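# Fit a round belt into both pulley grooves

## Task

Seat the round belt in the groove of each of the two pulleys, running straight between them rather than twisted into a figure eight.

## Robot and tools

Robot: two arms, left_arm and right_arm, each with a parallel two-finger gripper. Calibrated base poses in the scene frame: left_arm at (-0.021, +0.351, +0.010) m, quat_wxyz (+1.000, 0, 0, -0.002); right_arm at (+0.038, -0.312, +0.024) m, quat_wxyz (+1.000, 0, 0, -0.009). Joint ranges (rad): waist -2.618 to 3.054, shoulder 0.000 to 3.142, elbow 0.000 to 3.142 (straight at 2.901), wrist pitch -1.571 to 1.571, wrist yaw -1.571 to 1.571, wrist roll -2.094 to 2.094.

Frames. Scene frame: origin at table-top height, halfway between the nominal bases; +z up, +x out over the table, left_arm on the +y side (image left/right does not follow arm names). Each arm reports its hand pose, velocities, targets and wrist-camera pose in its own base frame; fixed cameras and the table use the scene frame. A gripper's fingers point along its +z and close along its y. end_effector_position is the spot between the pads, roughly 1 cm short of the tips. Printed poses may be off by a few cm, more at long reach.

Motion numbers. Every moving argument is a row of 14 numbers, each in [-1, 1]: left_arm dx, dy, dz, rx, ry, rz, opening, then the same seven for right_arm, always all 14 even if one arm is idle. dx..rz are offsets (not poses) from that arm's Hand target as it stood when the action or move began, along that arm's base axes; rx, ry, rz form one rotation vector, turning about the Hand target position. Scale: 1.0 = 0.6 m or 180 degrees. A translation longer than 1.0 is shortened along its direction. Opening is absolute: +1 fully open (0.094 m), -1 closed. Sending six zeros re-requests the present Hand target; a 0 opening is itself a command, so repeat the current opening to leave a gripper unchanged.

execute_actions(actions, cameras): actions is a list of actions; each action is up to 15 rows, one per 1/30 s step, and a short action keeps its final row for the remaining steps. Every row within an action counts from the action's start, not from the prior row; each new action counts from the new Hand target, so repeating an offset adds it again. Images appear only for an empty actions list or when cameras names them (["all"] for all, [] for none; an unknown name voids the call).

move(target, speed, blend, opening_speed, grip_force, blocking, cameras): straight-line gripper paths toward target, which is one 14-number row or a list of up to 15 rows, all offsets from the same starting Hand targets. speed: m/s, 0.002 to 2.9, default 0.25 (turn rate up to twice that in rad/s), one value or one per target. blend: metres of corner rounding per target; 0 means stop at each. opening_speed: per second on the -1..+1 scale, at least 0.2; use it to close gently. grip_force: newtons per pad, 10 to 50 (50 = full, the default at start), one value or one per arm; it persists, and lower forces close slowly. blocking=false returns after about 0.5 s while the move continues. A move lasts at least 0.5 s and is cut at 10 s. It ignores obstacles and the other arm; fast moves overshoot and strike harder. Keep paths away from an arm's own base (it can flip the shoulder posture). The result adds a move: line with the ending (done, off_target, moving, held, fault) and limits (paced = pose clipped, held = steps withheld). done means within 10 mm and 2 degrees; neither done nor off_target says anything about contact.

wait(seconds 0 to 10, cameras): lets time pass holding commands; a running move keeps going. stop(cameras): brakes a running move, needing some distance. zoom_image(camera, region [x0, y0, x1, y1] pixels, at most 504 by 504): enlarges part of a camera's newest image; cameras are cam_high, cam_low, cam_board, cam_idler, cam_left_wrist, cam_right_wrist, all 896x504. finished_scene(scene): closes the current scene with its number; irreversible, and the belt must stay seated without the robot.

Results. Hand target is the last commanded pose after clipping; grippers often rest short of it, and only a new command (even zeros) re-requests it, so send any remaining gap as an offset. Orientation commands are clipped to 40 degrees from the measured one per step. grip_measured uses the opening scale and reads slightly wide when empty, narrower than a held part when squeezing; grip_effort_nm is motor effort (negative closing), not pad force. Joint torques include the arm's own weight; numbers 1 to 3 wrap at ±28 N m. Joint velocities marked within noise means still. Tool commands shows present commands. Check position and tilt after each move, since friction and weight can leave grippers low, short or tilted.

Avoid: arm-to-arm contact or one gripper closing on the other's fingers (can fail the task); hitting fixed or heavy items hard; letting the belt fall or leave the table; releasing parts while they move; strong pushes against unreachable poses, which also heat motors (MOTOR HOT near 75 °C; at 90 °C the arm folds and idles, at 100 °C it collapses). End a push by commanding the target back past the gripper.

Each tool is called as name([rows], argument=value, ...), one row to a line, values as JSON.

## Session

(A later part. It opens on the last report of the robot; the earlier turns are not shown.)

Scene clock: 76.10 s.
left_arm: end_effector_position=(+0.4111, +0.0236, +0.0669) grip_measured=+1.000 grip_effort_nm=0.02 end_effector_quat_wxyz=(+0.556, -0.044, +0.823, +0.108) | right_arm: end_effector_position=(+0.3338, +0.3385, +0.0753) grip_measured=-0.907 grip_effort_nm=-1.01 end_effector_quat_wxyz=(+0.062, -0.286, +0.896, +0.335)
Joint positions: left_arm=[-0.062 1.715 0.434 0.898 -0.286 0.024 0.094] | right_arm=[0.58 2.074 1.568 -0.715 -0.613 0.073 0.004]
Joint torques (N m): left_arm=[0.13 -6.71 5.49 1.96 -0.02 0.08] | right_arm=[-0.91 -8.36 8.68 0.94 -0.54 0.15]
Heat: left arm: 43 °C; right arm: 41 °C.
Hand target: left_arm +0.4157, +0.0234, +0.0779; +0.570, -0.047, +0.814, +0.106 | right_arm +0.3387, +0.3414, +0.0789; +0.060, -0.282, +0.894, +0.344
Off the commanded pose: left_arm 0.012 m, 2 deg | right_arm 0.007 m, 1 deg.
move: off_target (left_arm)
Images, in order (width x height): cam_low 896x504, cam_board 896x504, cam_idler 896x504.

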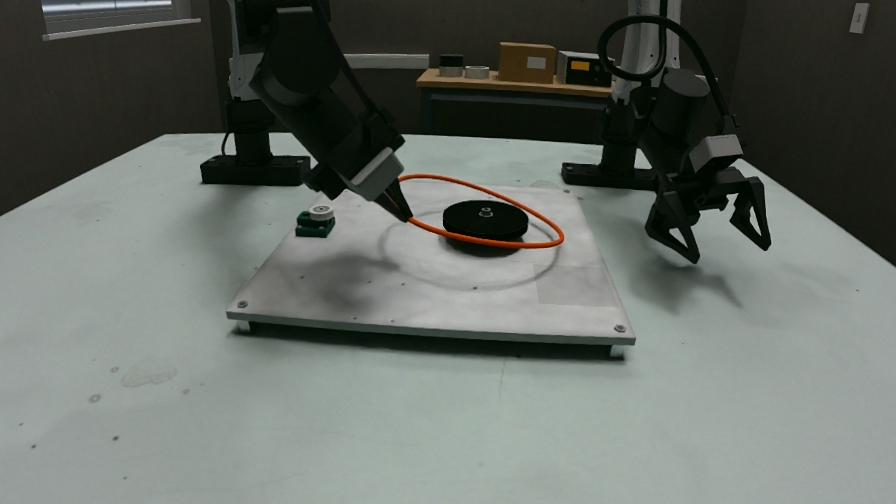

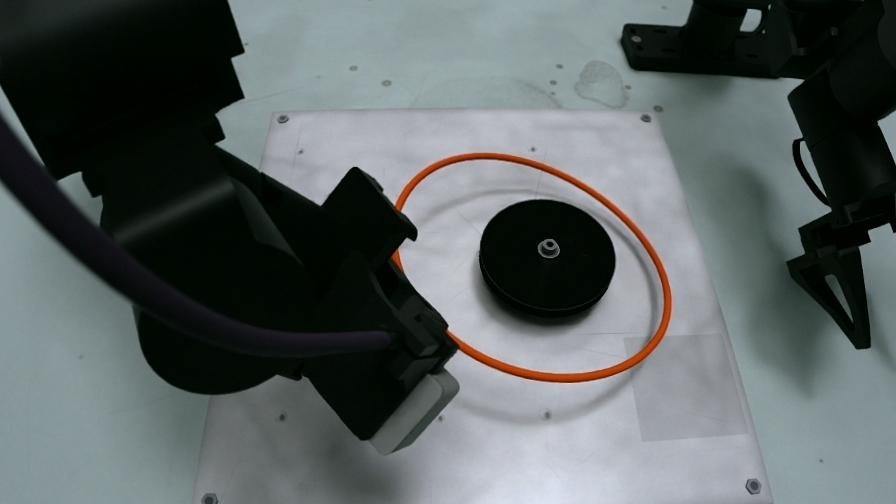

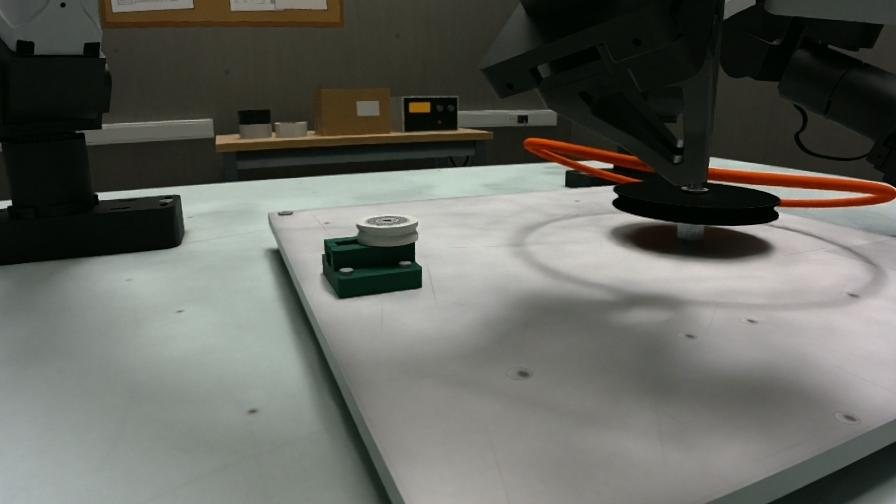

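move(target=[0,0,0,0,0,0,1,0.0,-0.08,-0.0,0,0,0,-0.95], speed=0.1, cameras=["cam_low","cam_idler","cam_board"])

zoom_image(camera="cam_low", region=[380, 170, 570, 280])

zoom_image(camera="cam_idler", region=[480, 130, 896, 290])

Scene clock: 78.27 s.
left_arm: end_effector_position=(+0.4111, +0.0236, +0.0669) grip_measured=+1.000 grip_effort_nm=0.02 end_effector_quat_wxyz=(+0.556, -0.044, +0.823, +0.108) | right_arm: end_effector_position=(+0.3430, +0.2934, +0.0661) grip_measured=-0.907 grip_effort_nm=-1.01 end_effector_quat_wxyz=(+0.054, -0.276, +0.900, +0.334)
Joint positions: left_arm=[-0.062 1.715 0.434 0.898 -0.286 0.024 0.094] | right_arm=[0.474 2.053 1.509 -0.76 -0.644 -0.032 0.004]
Joint torques (N m): left_arm=[0.12 -6.69 5.5 1.96 -0.02 0.08] | right_arm=[-0.62 -12.01 5.44 0.78 -0.6 -0.07]
Heat: left arm: 43 °C; right arm: 41 °C.
Hand target: left_arm +0.4157, +0.0234, +0.0779; +0.570, -0.047, +0.814, +0.106 | right_arm +0.3386, +0.2935, +0.0788; +0.060, -0.282, +0.894, +0.344
Off the commanded pose: left_arm 0.012 m, 2 deg | right_arm 0.013 m, 2 deg.
move: off_target (left_arm, right_arm)
Images, in order (width x height): cam_low 896x504, cam_board 896x504, cam_idler 896x504.

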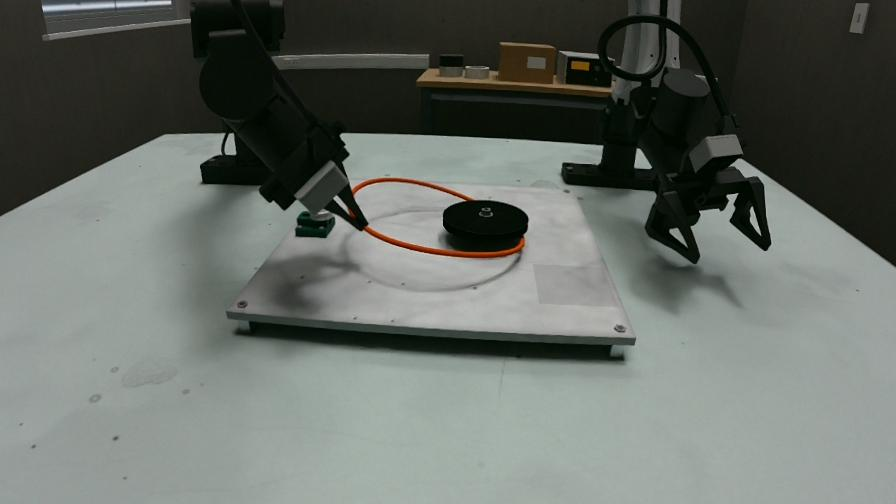

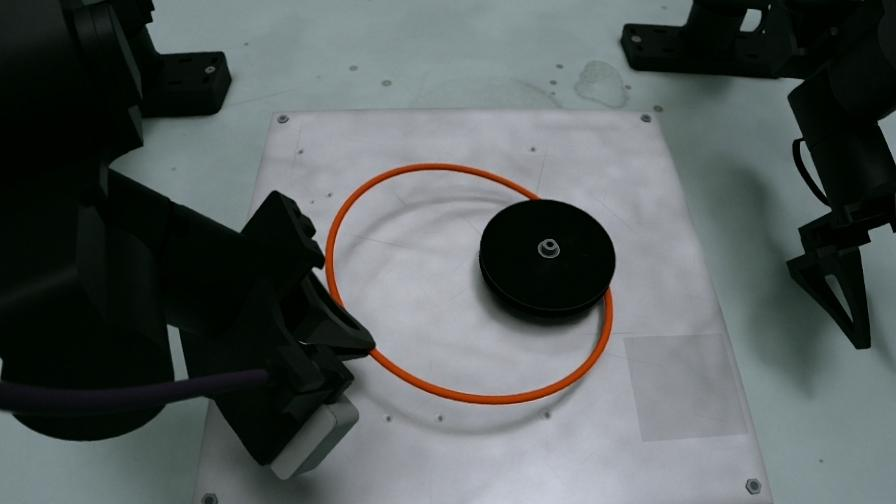

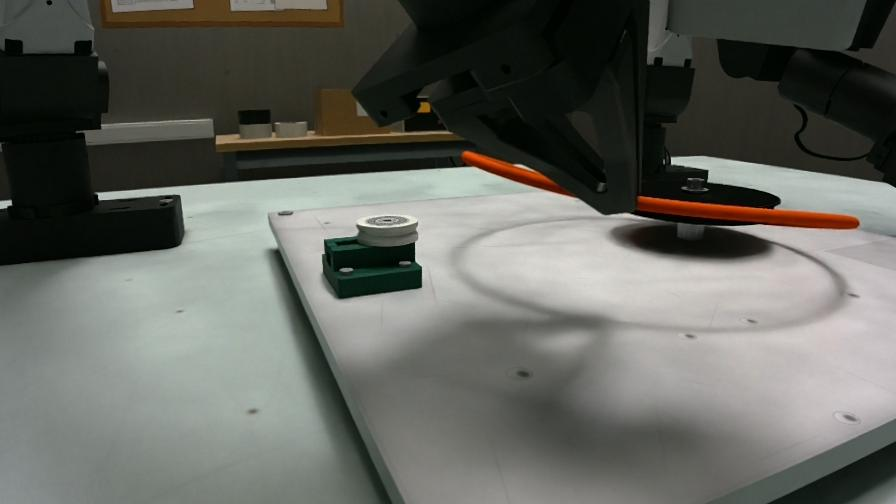

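Scaled by 2.653 from the camera's 896x504 image, which has a finer 1280x720 frame.

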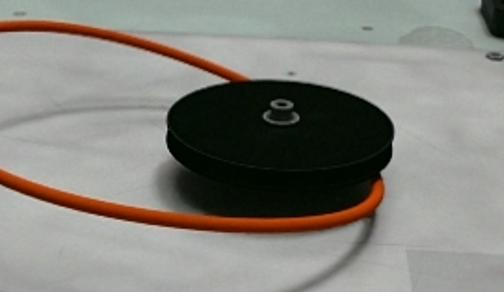

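Scaled by 1.212 from the camera's 896x504 image, which has a finer 1280x720 frame.

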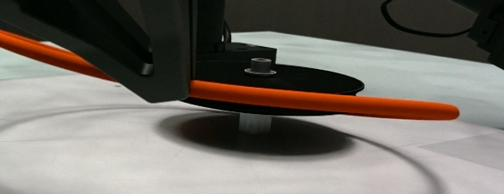

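move([
  [0,0,0,0,0,0,1,0.0,0.06,0.01,0,0,0,-0.95],
  [0,0,0,0,0,0,1,-0.0,0.06,0.02,0.01,0,0,-0.95],
  [0,0,0,0,0,0,1,0,-0.01,0.02,0.01,0,0,-0.95],
], speed=0.1, blend=[0.01,0.01,0], cameras=["cam_low","cam_idler","cam_board"])

zoom_image(camera="cam_low", region=[380, 170, 570, 280])

zoom_image(camera="cam_idler", region=[480, 130, 896, 290])

Scene clock: 80.97 s.
left_arm: end_effector_position=(+0.4111, +0.0236, +0.0669) grip_measured=+1.000 grip_effort_nm=0.02 end_effector_quat_wxyz=(+0.556, -0.044, +0.823, +0.108) | right_arm: end_effector_position=(+0.3436, +0.2876, +0.0785) grip_measured=-0.907 grip_effort_nm=-1.01 end_effector_quat_wxyz=(+0.058, -0.275, +0.894, +0.348)
Joint positions: left_arm=[-0.062 1.715 0.434 0.898 -0.286 0.024 0.094] | right_arm=[0.451 2.028 1.507 -0.78 -0.679 -0.05 0.004]
Joint torques (N m): left_arm=[0.13 -6.69 5.5 1.96 -0.02 0.09] | right_arm=[-0.44 -11.97 5.33 0.72 -0.55 -0.08]
Heat: left arm: 43 °C; right arm: 41 °C.
Hand target: left_arm +0.4157, +0.0234, +0.0779; +0.570, -0.047, +0.814, +0.106 | right_arm +0.3387, +0.2874, +0.0909; +0.065, -0.281, +0.888, +0.358
Off the commanded pose: left_arm 0.012 m, 2 deg | right_arm 0.013 m, 2 deg.
move: off_target (left_arm, right_arm); blend cut to 0.0079 m at target 1, 0.0079 m at target 2
Images, in order (width x height): cam_low 896x504, cam_board 896x504, cam_idler 896x504.

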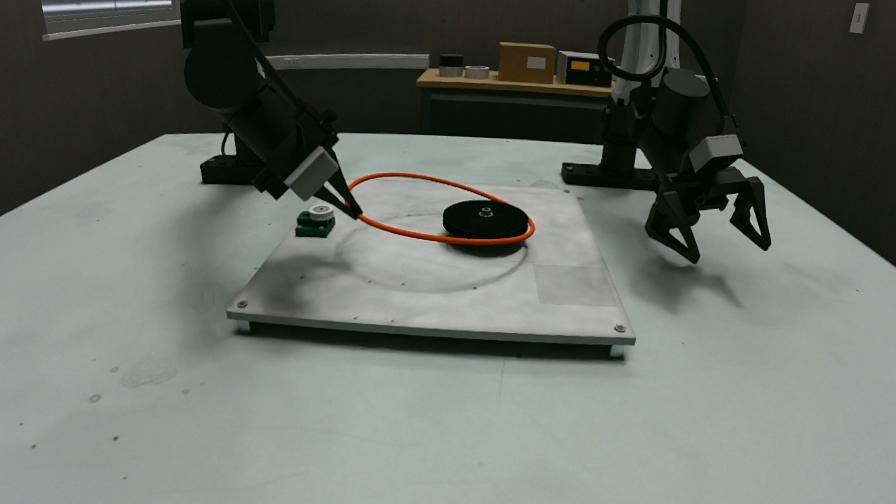

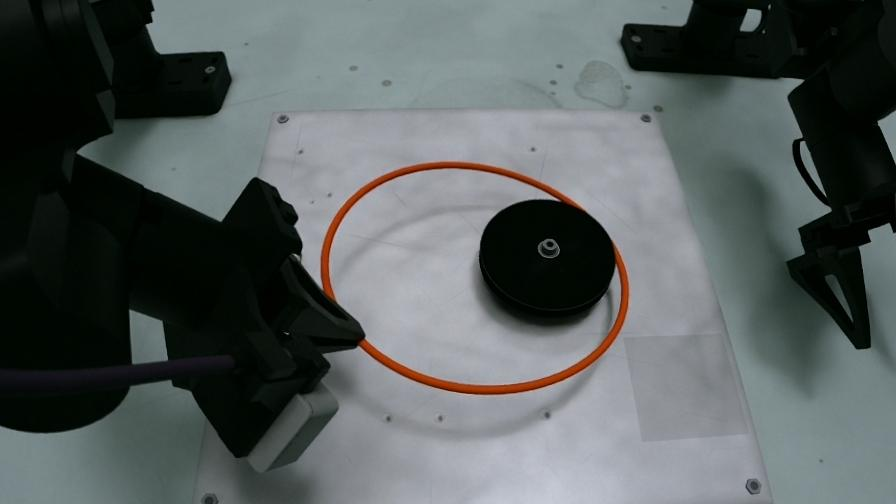

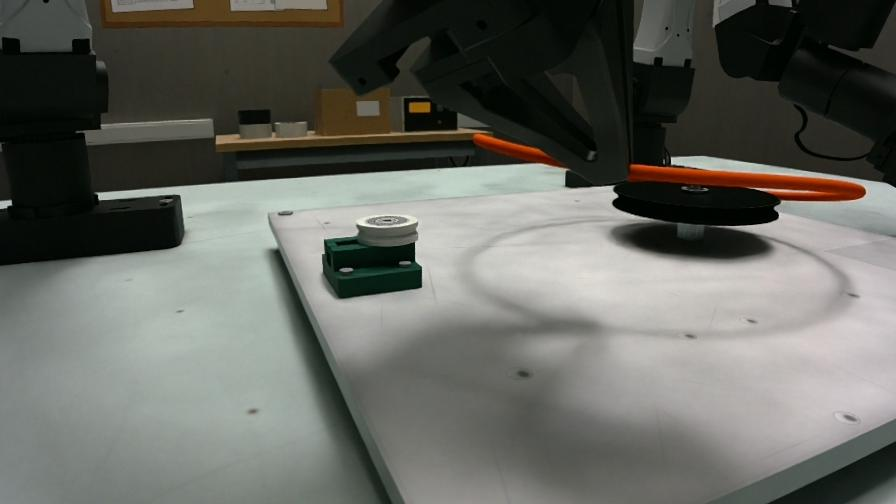

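Scaled by 2.653 from the camera's 896x504 image, which has a finer 1280x720 frame.

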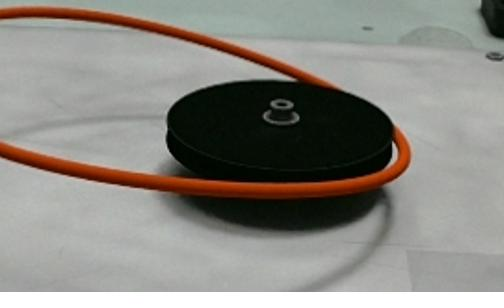

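Scaled by 1.212 from the camera's 896x504 image, which has a finer 1280x720 frame.

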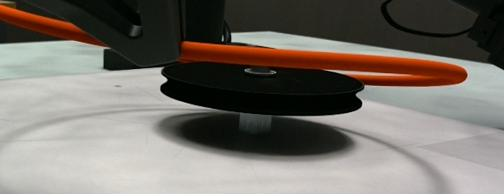

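move(target=[0,0,0,0,0,0,1,0,-0.05,-0.006,0,0,0,-0.95], speed=0.08, cameras=["cam_low","cam_idler","cam_board"])

zoom_image(camera="cam_low", region=[380, 170, 570, 280])

zoom_image(camera="cam_idler", region=[480, 130, 896, 290])

Scene clock: 82.80 s.
left_arm: end_effector_position=(+0.4111, +0.0236, +0.0669) grip_measured=+1.000 grip_effort_nm=0.02 end_effector_quat_wxyz=(+0.556, -0.044, +0.823, +0.108) | right_arm: end_effector_position=(+0.3420, +0.2593, +0.0757) grip_measured=-0.907 grip_effort_nm=-1.01 end_effector_quat_wxyz=(+0.056, -0.277, +0.893, +0.351)
Joint positions: left_arm=[-0.062 1.715 0.434 0.898 -0.286 0.024 0.094] | right_arm=[0.384 2.002 1.459 -0.817 -0.701 -0.14 0.004]
Joint torques (N m): left_arm=[0.13 -6.69 5.5 1.96 -0.02 0.09] | right_arm=[-0.98 -11.6 5.11 0.66 -0.51 -0.06]
Heat: left arm: 43 °C; right arm: 42 °C.
Hand target: left_arm +0.4157, +0.0234, +0.0779; +0.570, -0.047, +0.814, +0.106 | right_arm +0.3387, +0.2574, +0.0873; +0.065, -0.281, +0.888, +0.358
Off the commanded pose: left_arm 0.012 m, 2 deg | right_arm 0.012 m, 1 deg.
move: off_target (left_arm, right_arm)
Images, in order (width x height): cam_low 896x504, cam_board 896x504, cam_idler 896x504.

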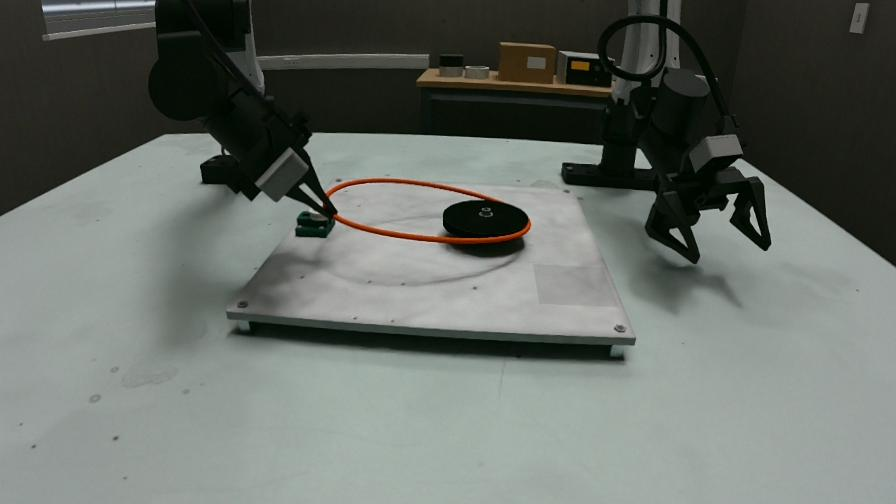

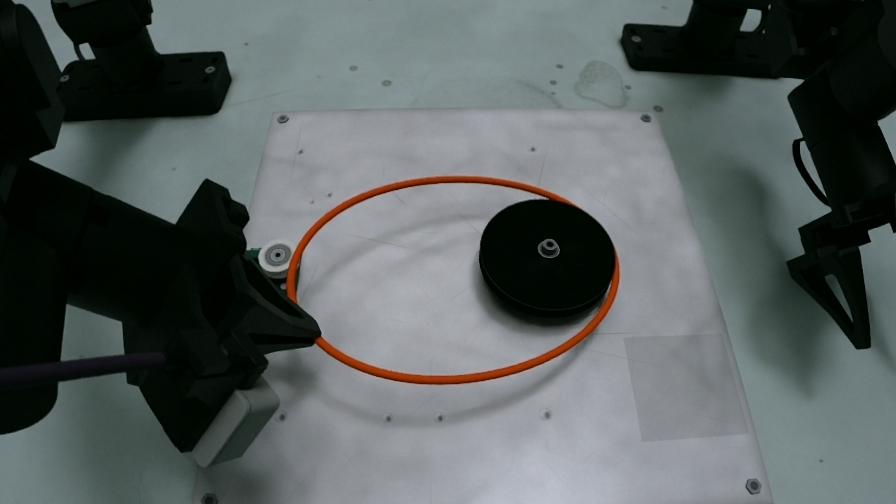

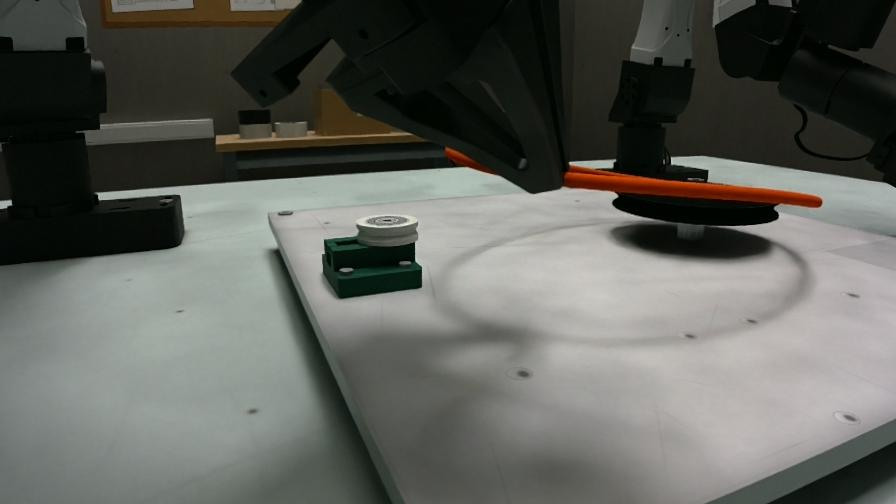

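Scaled by 2.653 from the camera's 896x504 image, which has a finer 1280x720 frame.

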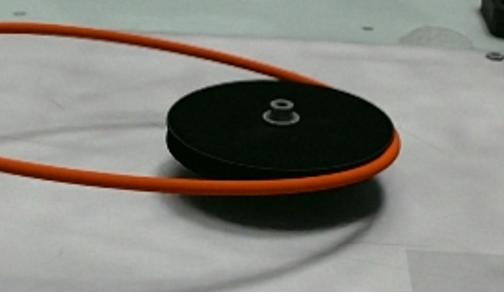

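Scaled by 1.212 from the camera's 896x504 image, which has a finer 1280x720 frame.

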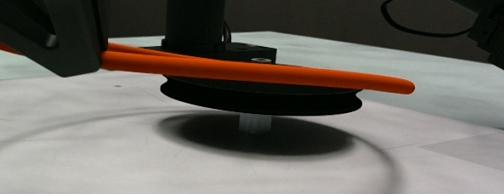

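move(target=[0,0,0,0,0,0,1,-0.025,-0.075,0.006,0,0,0,-0.95], speed=0.08, cameras=["cam_low","cam_idler","cam_board"])

zoom_image(camera="cam_low", region=[280, 170, 570, 280])

zoom_image(camera="cam_idler", region=[480, 130, 896, 290])

Scene clock: 85.03 s.
left_arm: end_effector_position=(+0.4111, +0.0236, +0.0669) grip_measured=+1.000 grip_effort_nm=0.02 end_effector_quat_wxyz=(+0.556, -0.044, +0.823, +0.108) | right_arm: end_effector_position=(+0.3235, +0.2205, +0.0830) grip_measured=-0.907 grip_effort_nm=-1.01 end_effector_quat_wxyz=(+0.053, -0.281, +0.887, +0.362)
Joint positions: left_arm=[-0.062 1.715 0.434 0.898 -0.286 0.024 0.094] | right_arm=[0.294 1.914 1.359 -0.893 -0.741 -0.272 0.004]
Joint torques (N m): left_arm=[0.12 -6.69 5.5 1.96 -0.02 0.08] | right_arm=[-1.87 -10.7 5.08 0.41 -0.34 -0.08]
Heat: left arm: 43 °C; right arm: 42 °C.
Hand target: left_arm +0.4157, +0.0234, +0.0779; +0.570, -0.047, +0.814, +0.106 | right_arm +0.3237, +0.2124, +0.0908; +0.064, -0.281, +0.888, +0.358
Off the commanded pose: left_arm 0.012 m, 2 deg | right_arm 0.011 m, 1 deg.
move: off_target (left_arm, right_arm)
Images, in order (width x height): cam_low 896x504, cam_board 896x504, cam_idler 896x504.

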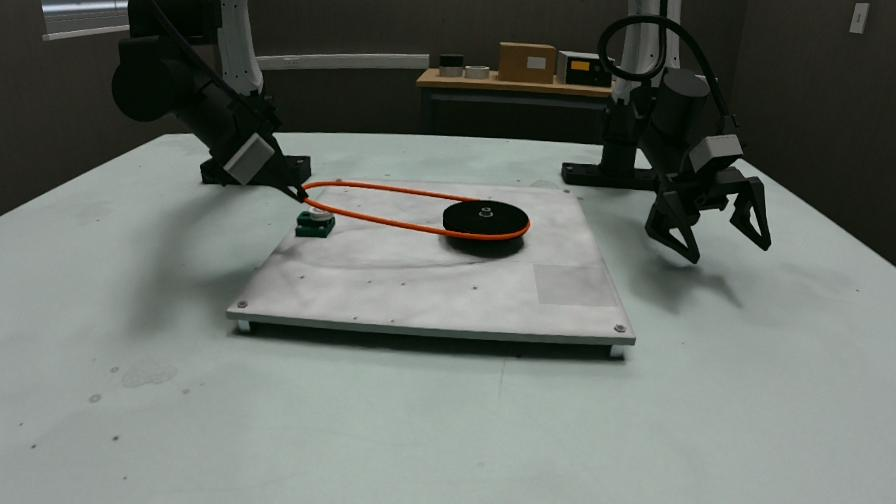

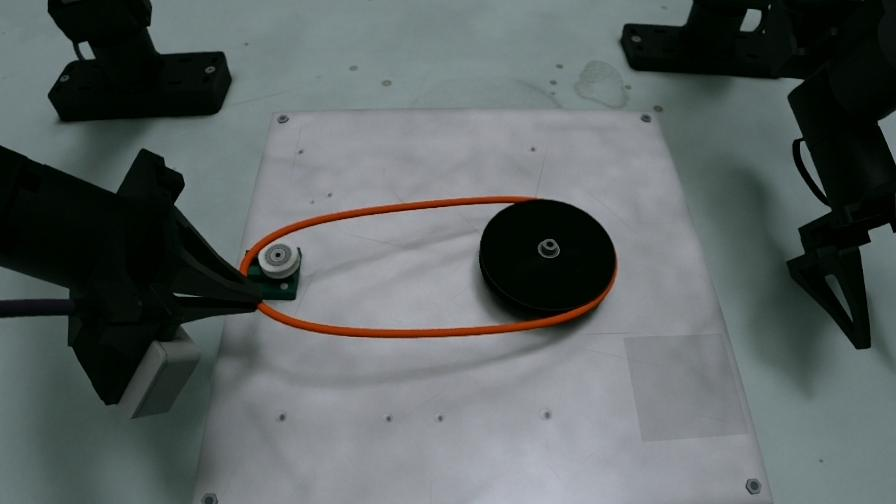

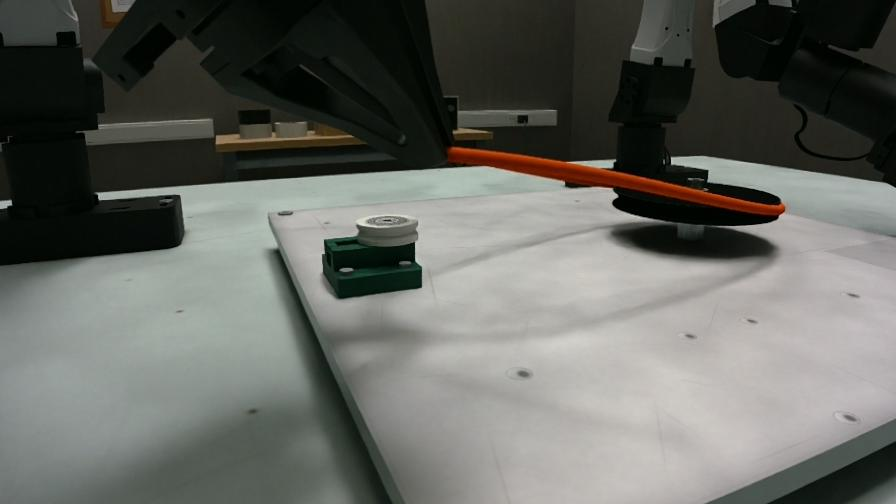

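Scaled by 1.738 from the camera's 896x504 image, which has a finer 1280x720 frame.

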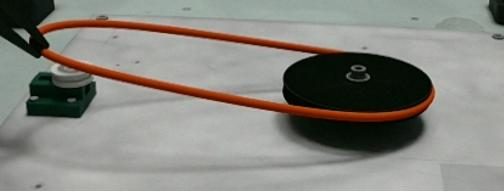

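Scaled by 1.212 from the camera's 896x504 image, which has a finer 1280x720 frame.

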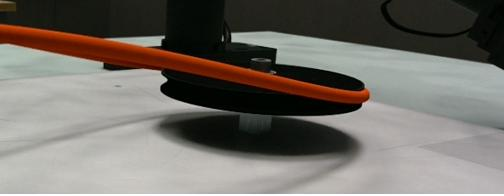

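move([
  [0,0,0,0,0,0,1,0.003,-0.035,0,0,0,0,-0.95],
  [0,0,0,0,0,0,1,0.005,-0.035,-0.04,0,0,0,-0.95],
], speed=0.08, blend=[0.005,0], cameras=["cam_low","cam_idler","cam_board"])

zoom_image(camera="cam_board", region=[200, 180, 400, 380])

zoom_image(camera="cam_idler", region=[300, 130, 560, 300])

Scene clock: 87.90 s.
left_arm: end_effector_position=(+0.4111, +0.0236, +0.0669) grip_measured=+1.000 grip_effort_nm=0.02 end_effector_quat_wxyz=(+0.556, -0.044, +0.823, +0.108) | right_arm: end_effector_position=(+0.3182, +0.2071, +0.0748) grip_measured=-0.907 grip_effort_nm=-1.01 end_effector_quat_wxyz=(+0.055, -0.287, +0.878, +0.378)
Joint positions: left_arm=[-0.062 1.715 0.434 0.898 -0.286 0.024 0.094] | right_arm=[0.249 1.914 1.308 -0.889 -0.781 -0.352 0.004]
Joint torques (N m): left_arm=[0.13 -6.71 5.5 1.96 -0.02 0.09] | right_arm=[-3.26 -7.79 4.94 0.6 -0.02 -0.11]
Heat: left arm: 44 °C; right arm: 42 °C.
Hand target: left_arm +0.4157, +0.0234, +0.0779; +0.570, -0.047, +0.814, +0.106 | right_arm +0.3267, +0.1914, +0.0668; +0.064, -0.281, +0.888, +0.358
Off the commanded pose: left_arm 0.012 m, 2 deg | right_arm 0.020 m, 3 deg.
move: off_target (left_arm, right_arm)
Images, in order (width x height): cam_low 896x504, cam_board 896x504, cam_idler 896x504.

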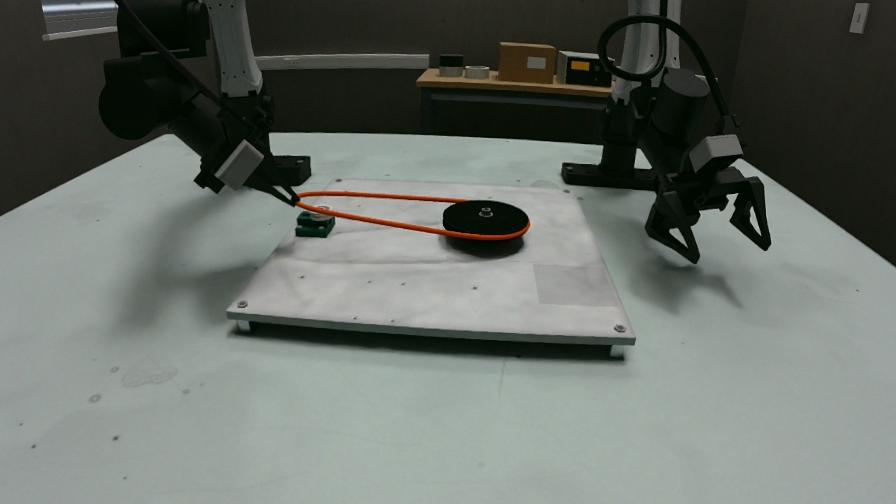

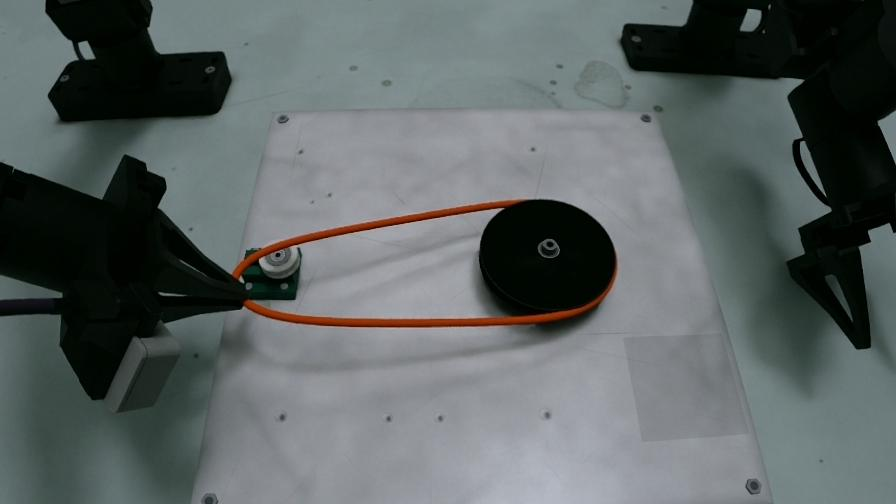

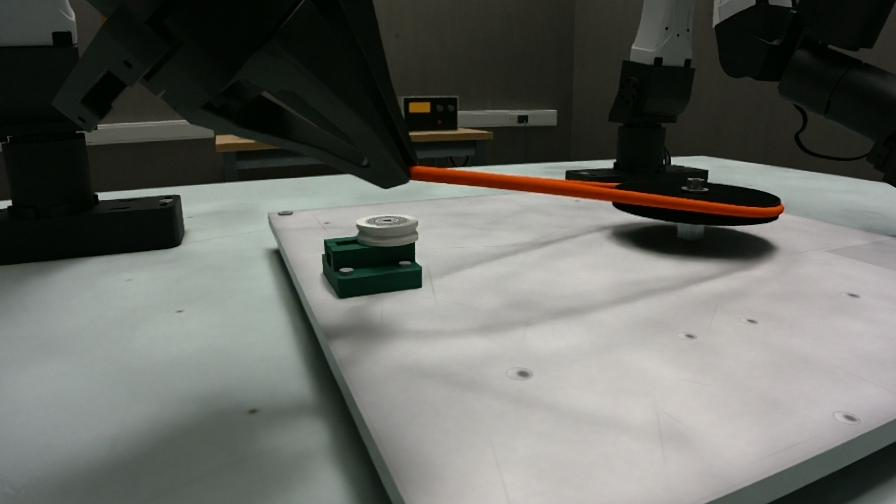

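Scaled by 2.520 from the camera's 896x504 image, which has a finer 1280x720 frame.

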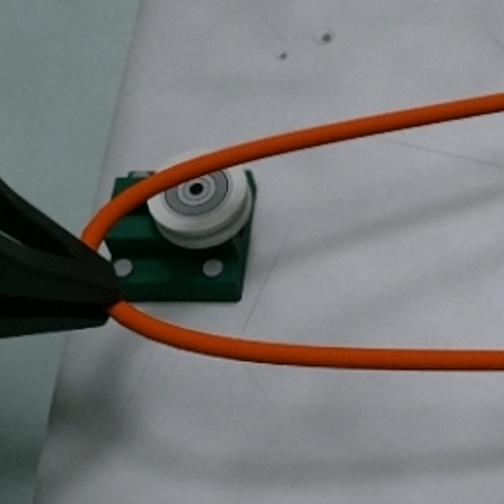

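Scaled by 1.938 from the camera's 896x504 image, which has a finer 1280x720 frame.

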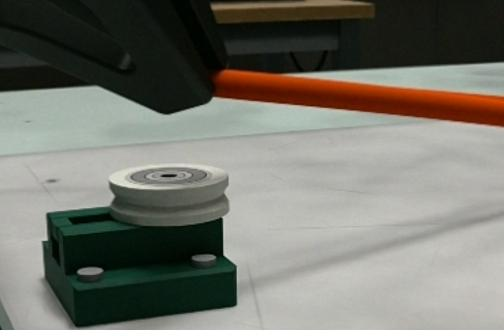

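move([
  [0,0,0,0,0,0,1,-0.05,-0.02,0.015,0,0,0,-0.95],
  [0,0,0,0,0,0,1,-0.05,-0.025,-0.02,0,0,0,-0.95],
], speed=0.08, blend=[0.005,0], cameras=["cam_low","cam_idler","cam_board","cam_right_wrist"])

zoom_image(camera="cam_board", region=[200, 180, 400, 380])

zoom_image(camera="cam_idler", region=[300, 130, 560, 300])

Scene clock: 90.60 s.
left_arm: end_effector_position=(+0.4111, +0.0236, +0.0669) grip_measured=+1.000 grip_effort_nm=0.02 end_effector_quat_wxyz=(+0.556, -0.044, +0.823, +0.108) | right_arm: end_effector_position=(+0.2907, +0.1975, +0.0655) grip_measured=-0.907 grip_effort_nm=-1.01 end_effector_quat_wxyz=(+0.061, -0.290, +0.872, +0.390)
Joint positions: left_arm=[-0.062 1.715 0.434 0.898 -0.286 0.024 0.094] | right_arm=[0.23 1.831 1.142 -0.815 -0.81 -0.384 0.004]
Joint torques (N m): left_arm=[0.13 -6.69 5.5 1.96 -0.02 0.09] | right_arm=[-3.89 -7.36 4.52 0.37 0.19 -0.15]
Heat: left arm: 44 °C; right arm: 42 °C.
Hand target: left_arm +0.4157, +0.0234, +0.0779; +0.570, -0.047, +0.814, +0.106 | right_arm +0.2967, +0.1765, +0.0549; +0.065, -0.281, +0.888, +0.358
Off the commanded pose: left_arm 0.012 m, 2 deg | right_arm 0.024 m, 4 deg.
move: off_target (left_arm, right_arm)
camera_calibration:
cam_right_wrist: T_world_to_cam=[[0.554394, -0.528463, -0.642942, -0.0127064], [-0.698225, -0.715746, -0.0137583, 0.383961], [-0.452913, 0.456546, -0.765791, 0.182665], [0, 0, 0, 1]] pos_world=[0.357867, 0.184709, 0.136997]
Images, in order (width x height): cam_low 896x504, cam_board 896x504, cam_idler 896x504, cam_right_wrist 896x504.

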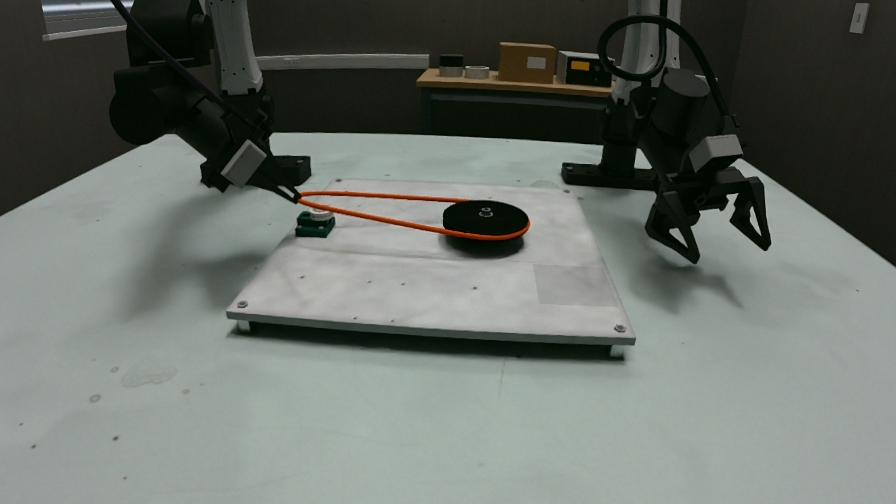

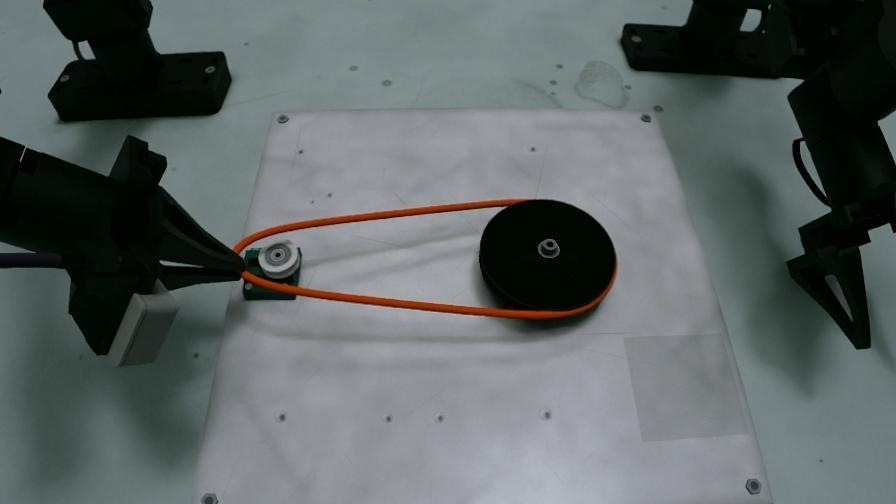

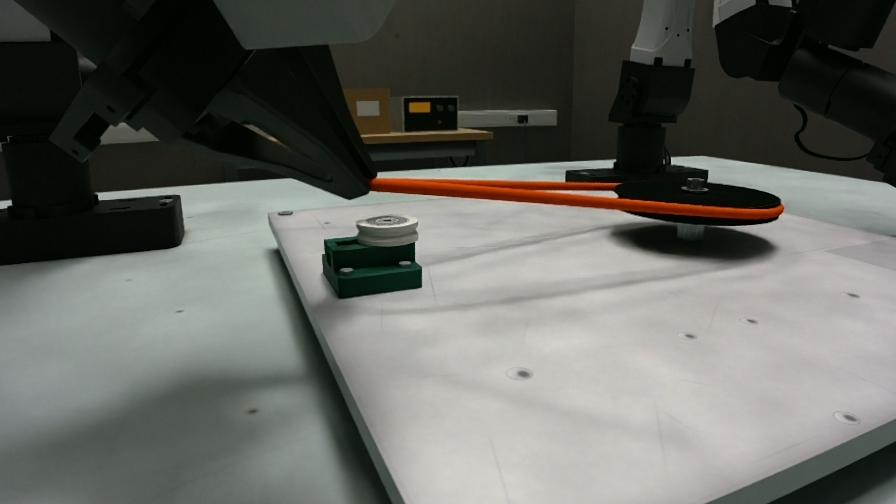

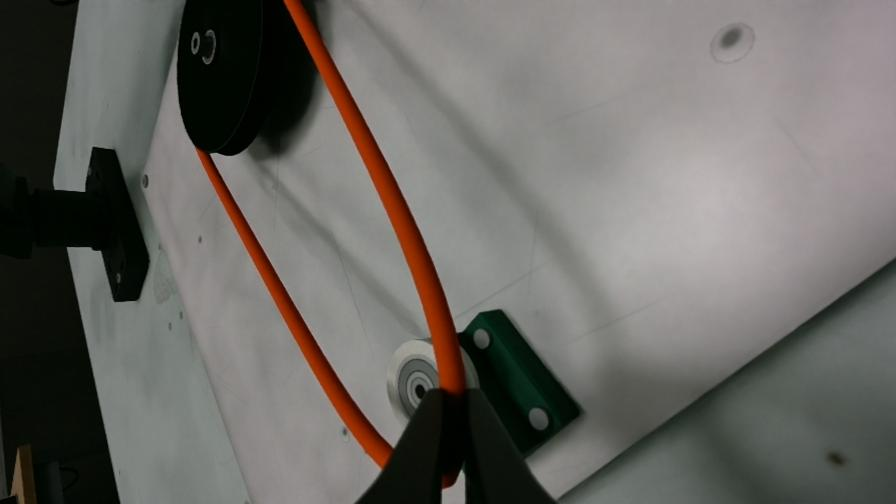

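Scaled by 2.520 from the camera's 896x504 image, which has a finer 1280x720 frame.

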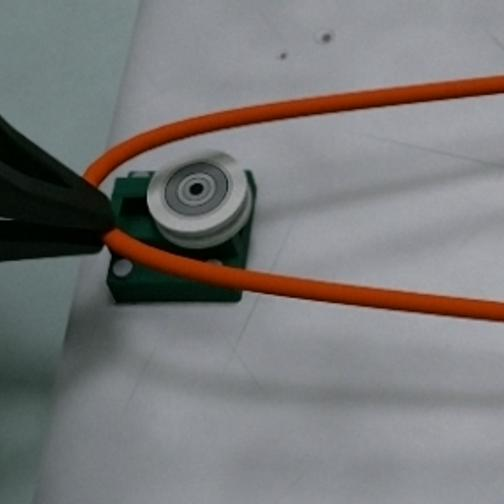

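Scaled by 1.938 from the camera's 896x504 image, which has a finer 1280x720 frame.

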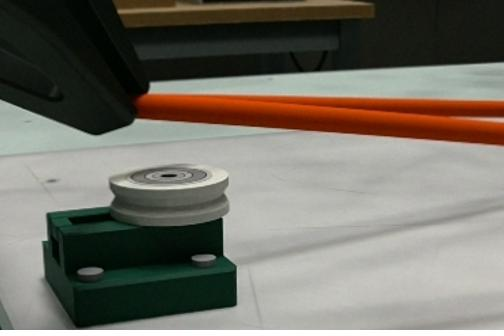

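move(target=[0,0,0,0,0,0,1,-0.005,-0.015,-0.035,0,0,0,-0.95], speed=0.06, cameras=["cam_low","cam_idler","cam_board","cam_right_wrist"])

zoom_image(camera="cam_board", region=[200, 180, 400, 380])

zoom_image(camera="cam_idler", region=[300, 130, 560, 300])

Scene clock: 92.83 s.
left_arm: end_effector_position=(+0.4111, +0.0236, +0.0669) grip_measured=+1.000 grip_effort_nm=0.02 end_effector_quat_wxyz=(+0.556, -0.044, +0.823, +0.108) | right_arm: end_effector_position=(+0.2872, +0.1937, +0.0528) grip_measured=-0.907 grip_effort_nm=-1.01 end_effector_quat_wxyz=(+0.069, -0.294, +0.865, +0.402)
Joint positions: left_arm=[-0.062 1.715 0.434 0.898 -0.286 0.024 0.094] | right_arm=[0.211 1.843 1.085 -0.754 -0.838 -0.419 0.004]
Joint torques (N m): left_arm=[0.13 -6.69 5.5 1.96 -0.02 0.08] | right_arm=[-4.52 -6.26 4.53 0.42 0.5 -0.16]
Heat: left arm: 44 °C; right arm: 42 °C.
Hand target: left_arm +0.4157, +0.0234, +0.0779; +0.570, -0.047, +0.814, +0.106 | right_arm +0.2937, +0.1674, +0.0338; +0.064, -0.281, +0.888, +0.358
Off the commanded pose: left_arm 0.012 m, 2 deg | right_arm 0.033 m, 6 deg.
move: off_target (left_arm, right_arm)
camera_calibration:
cam_right_wrist: T_world_to_cam=[[0.56486, -0.506318, -0.651595, -0.0278108], [-0.6937, -0.718999, -0.0426672, 0.379522], [-0.446893, 0.476112, -0.757366, 0.167065], [0, 0, 0, 1]] pos_world=[0.353644, 0.179253, 0.124601]
Images, in order (width x height): cam_low 896x504, cam_board 896x504, cam_idler 896x504, cam_right_wrist 896x504.

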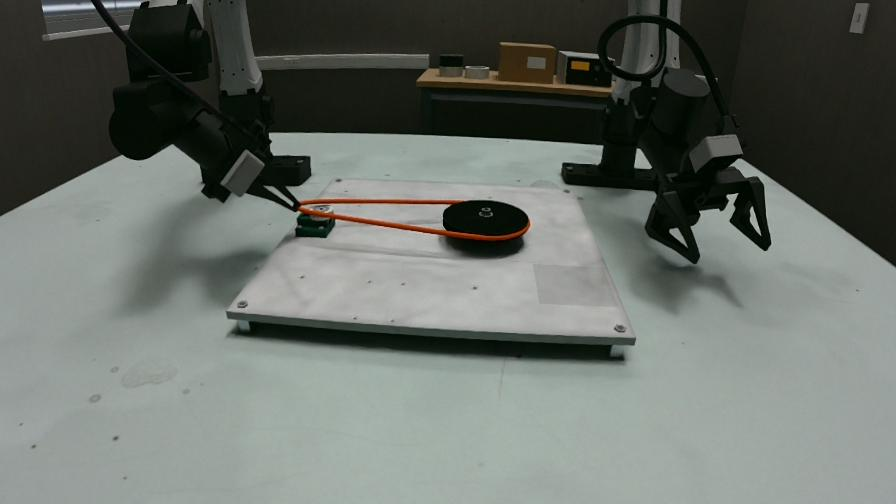

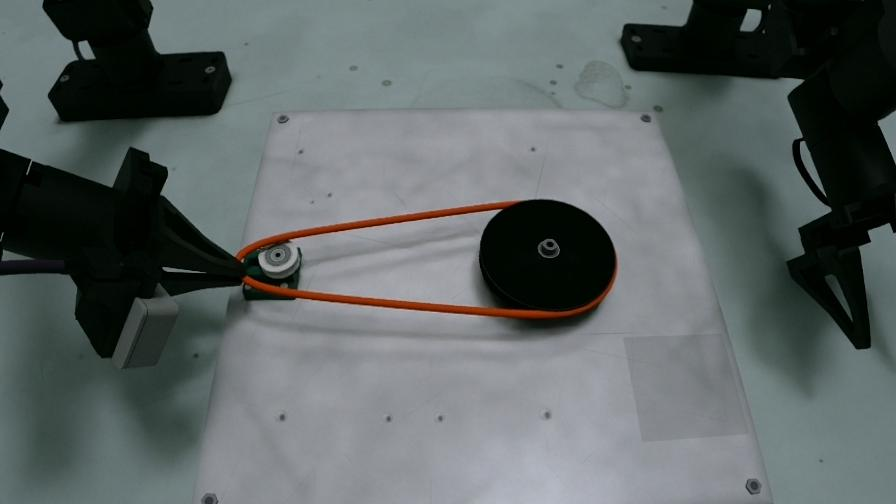

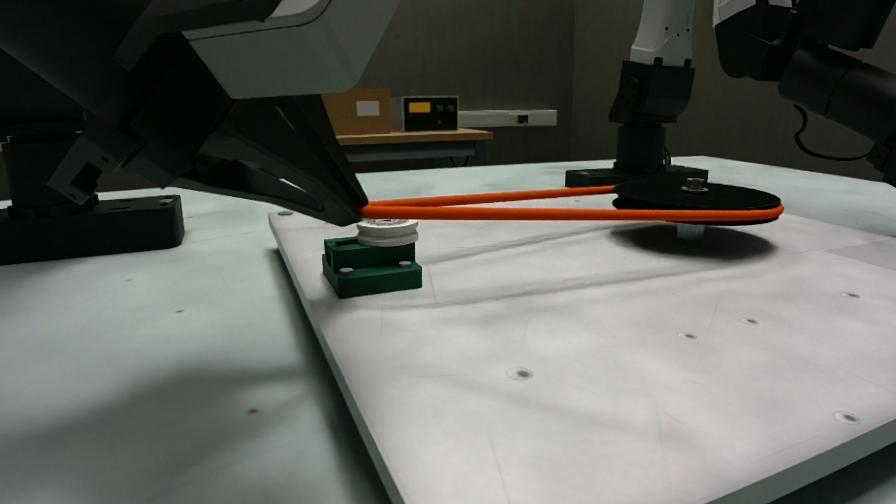

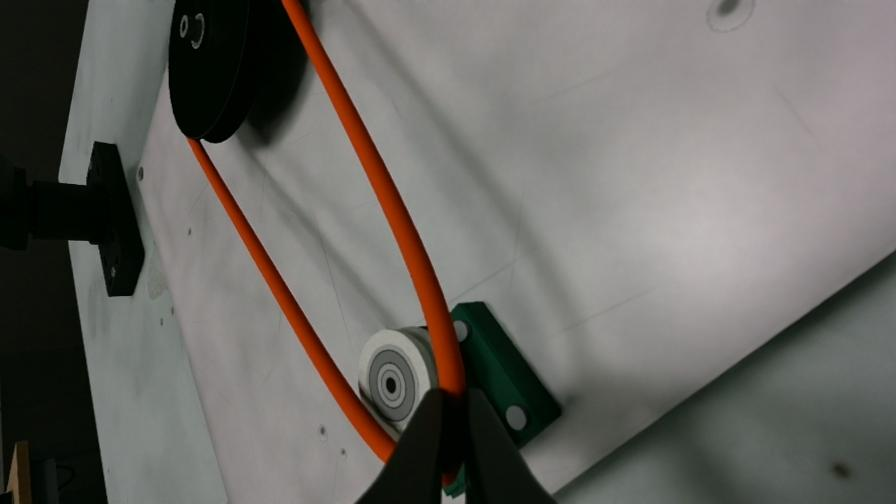

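Scaled by 2.520 from the camera's 896x504 image, which has a finer 1280x720 frame.

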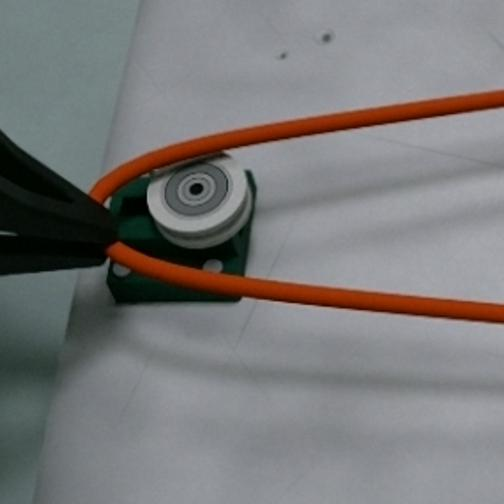

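Scaled by 1.938 from the camera's 896x504 image, which has a finer 1280x720 frame.

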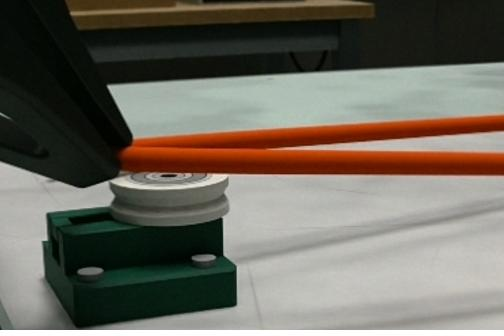

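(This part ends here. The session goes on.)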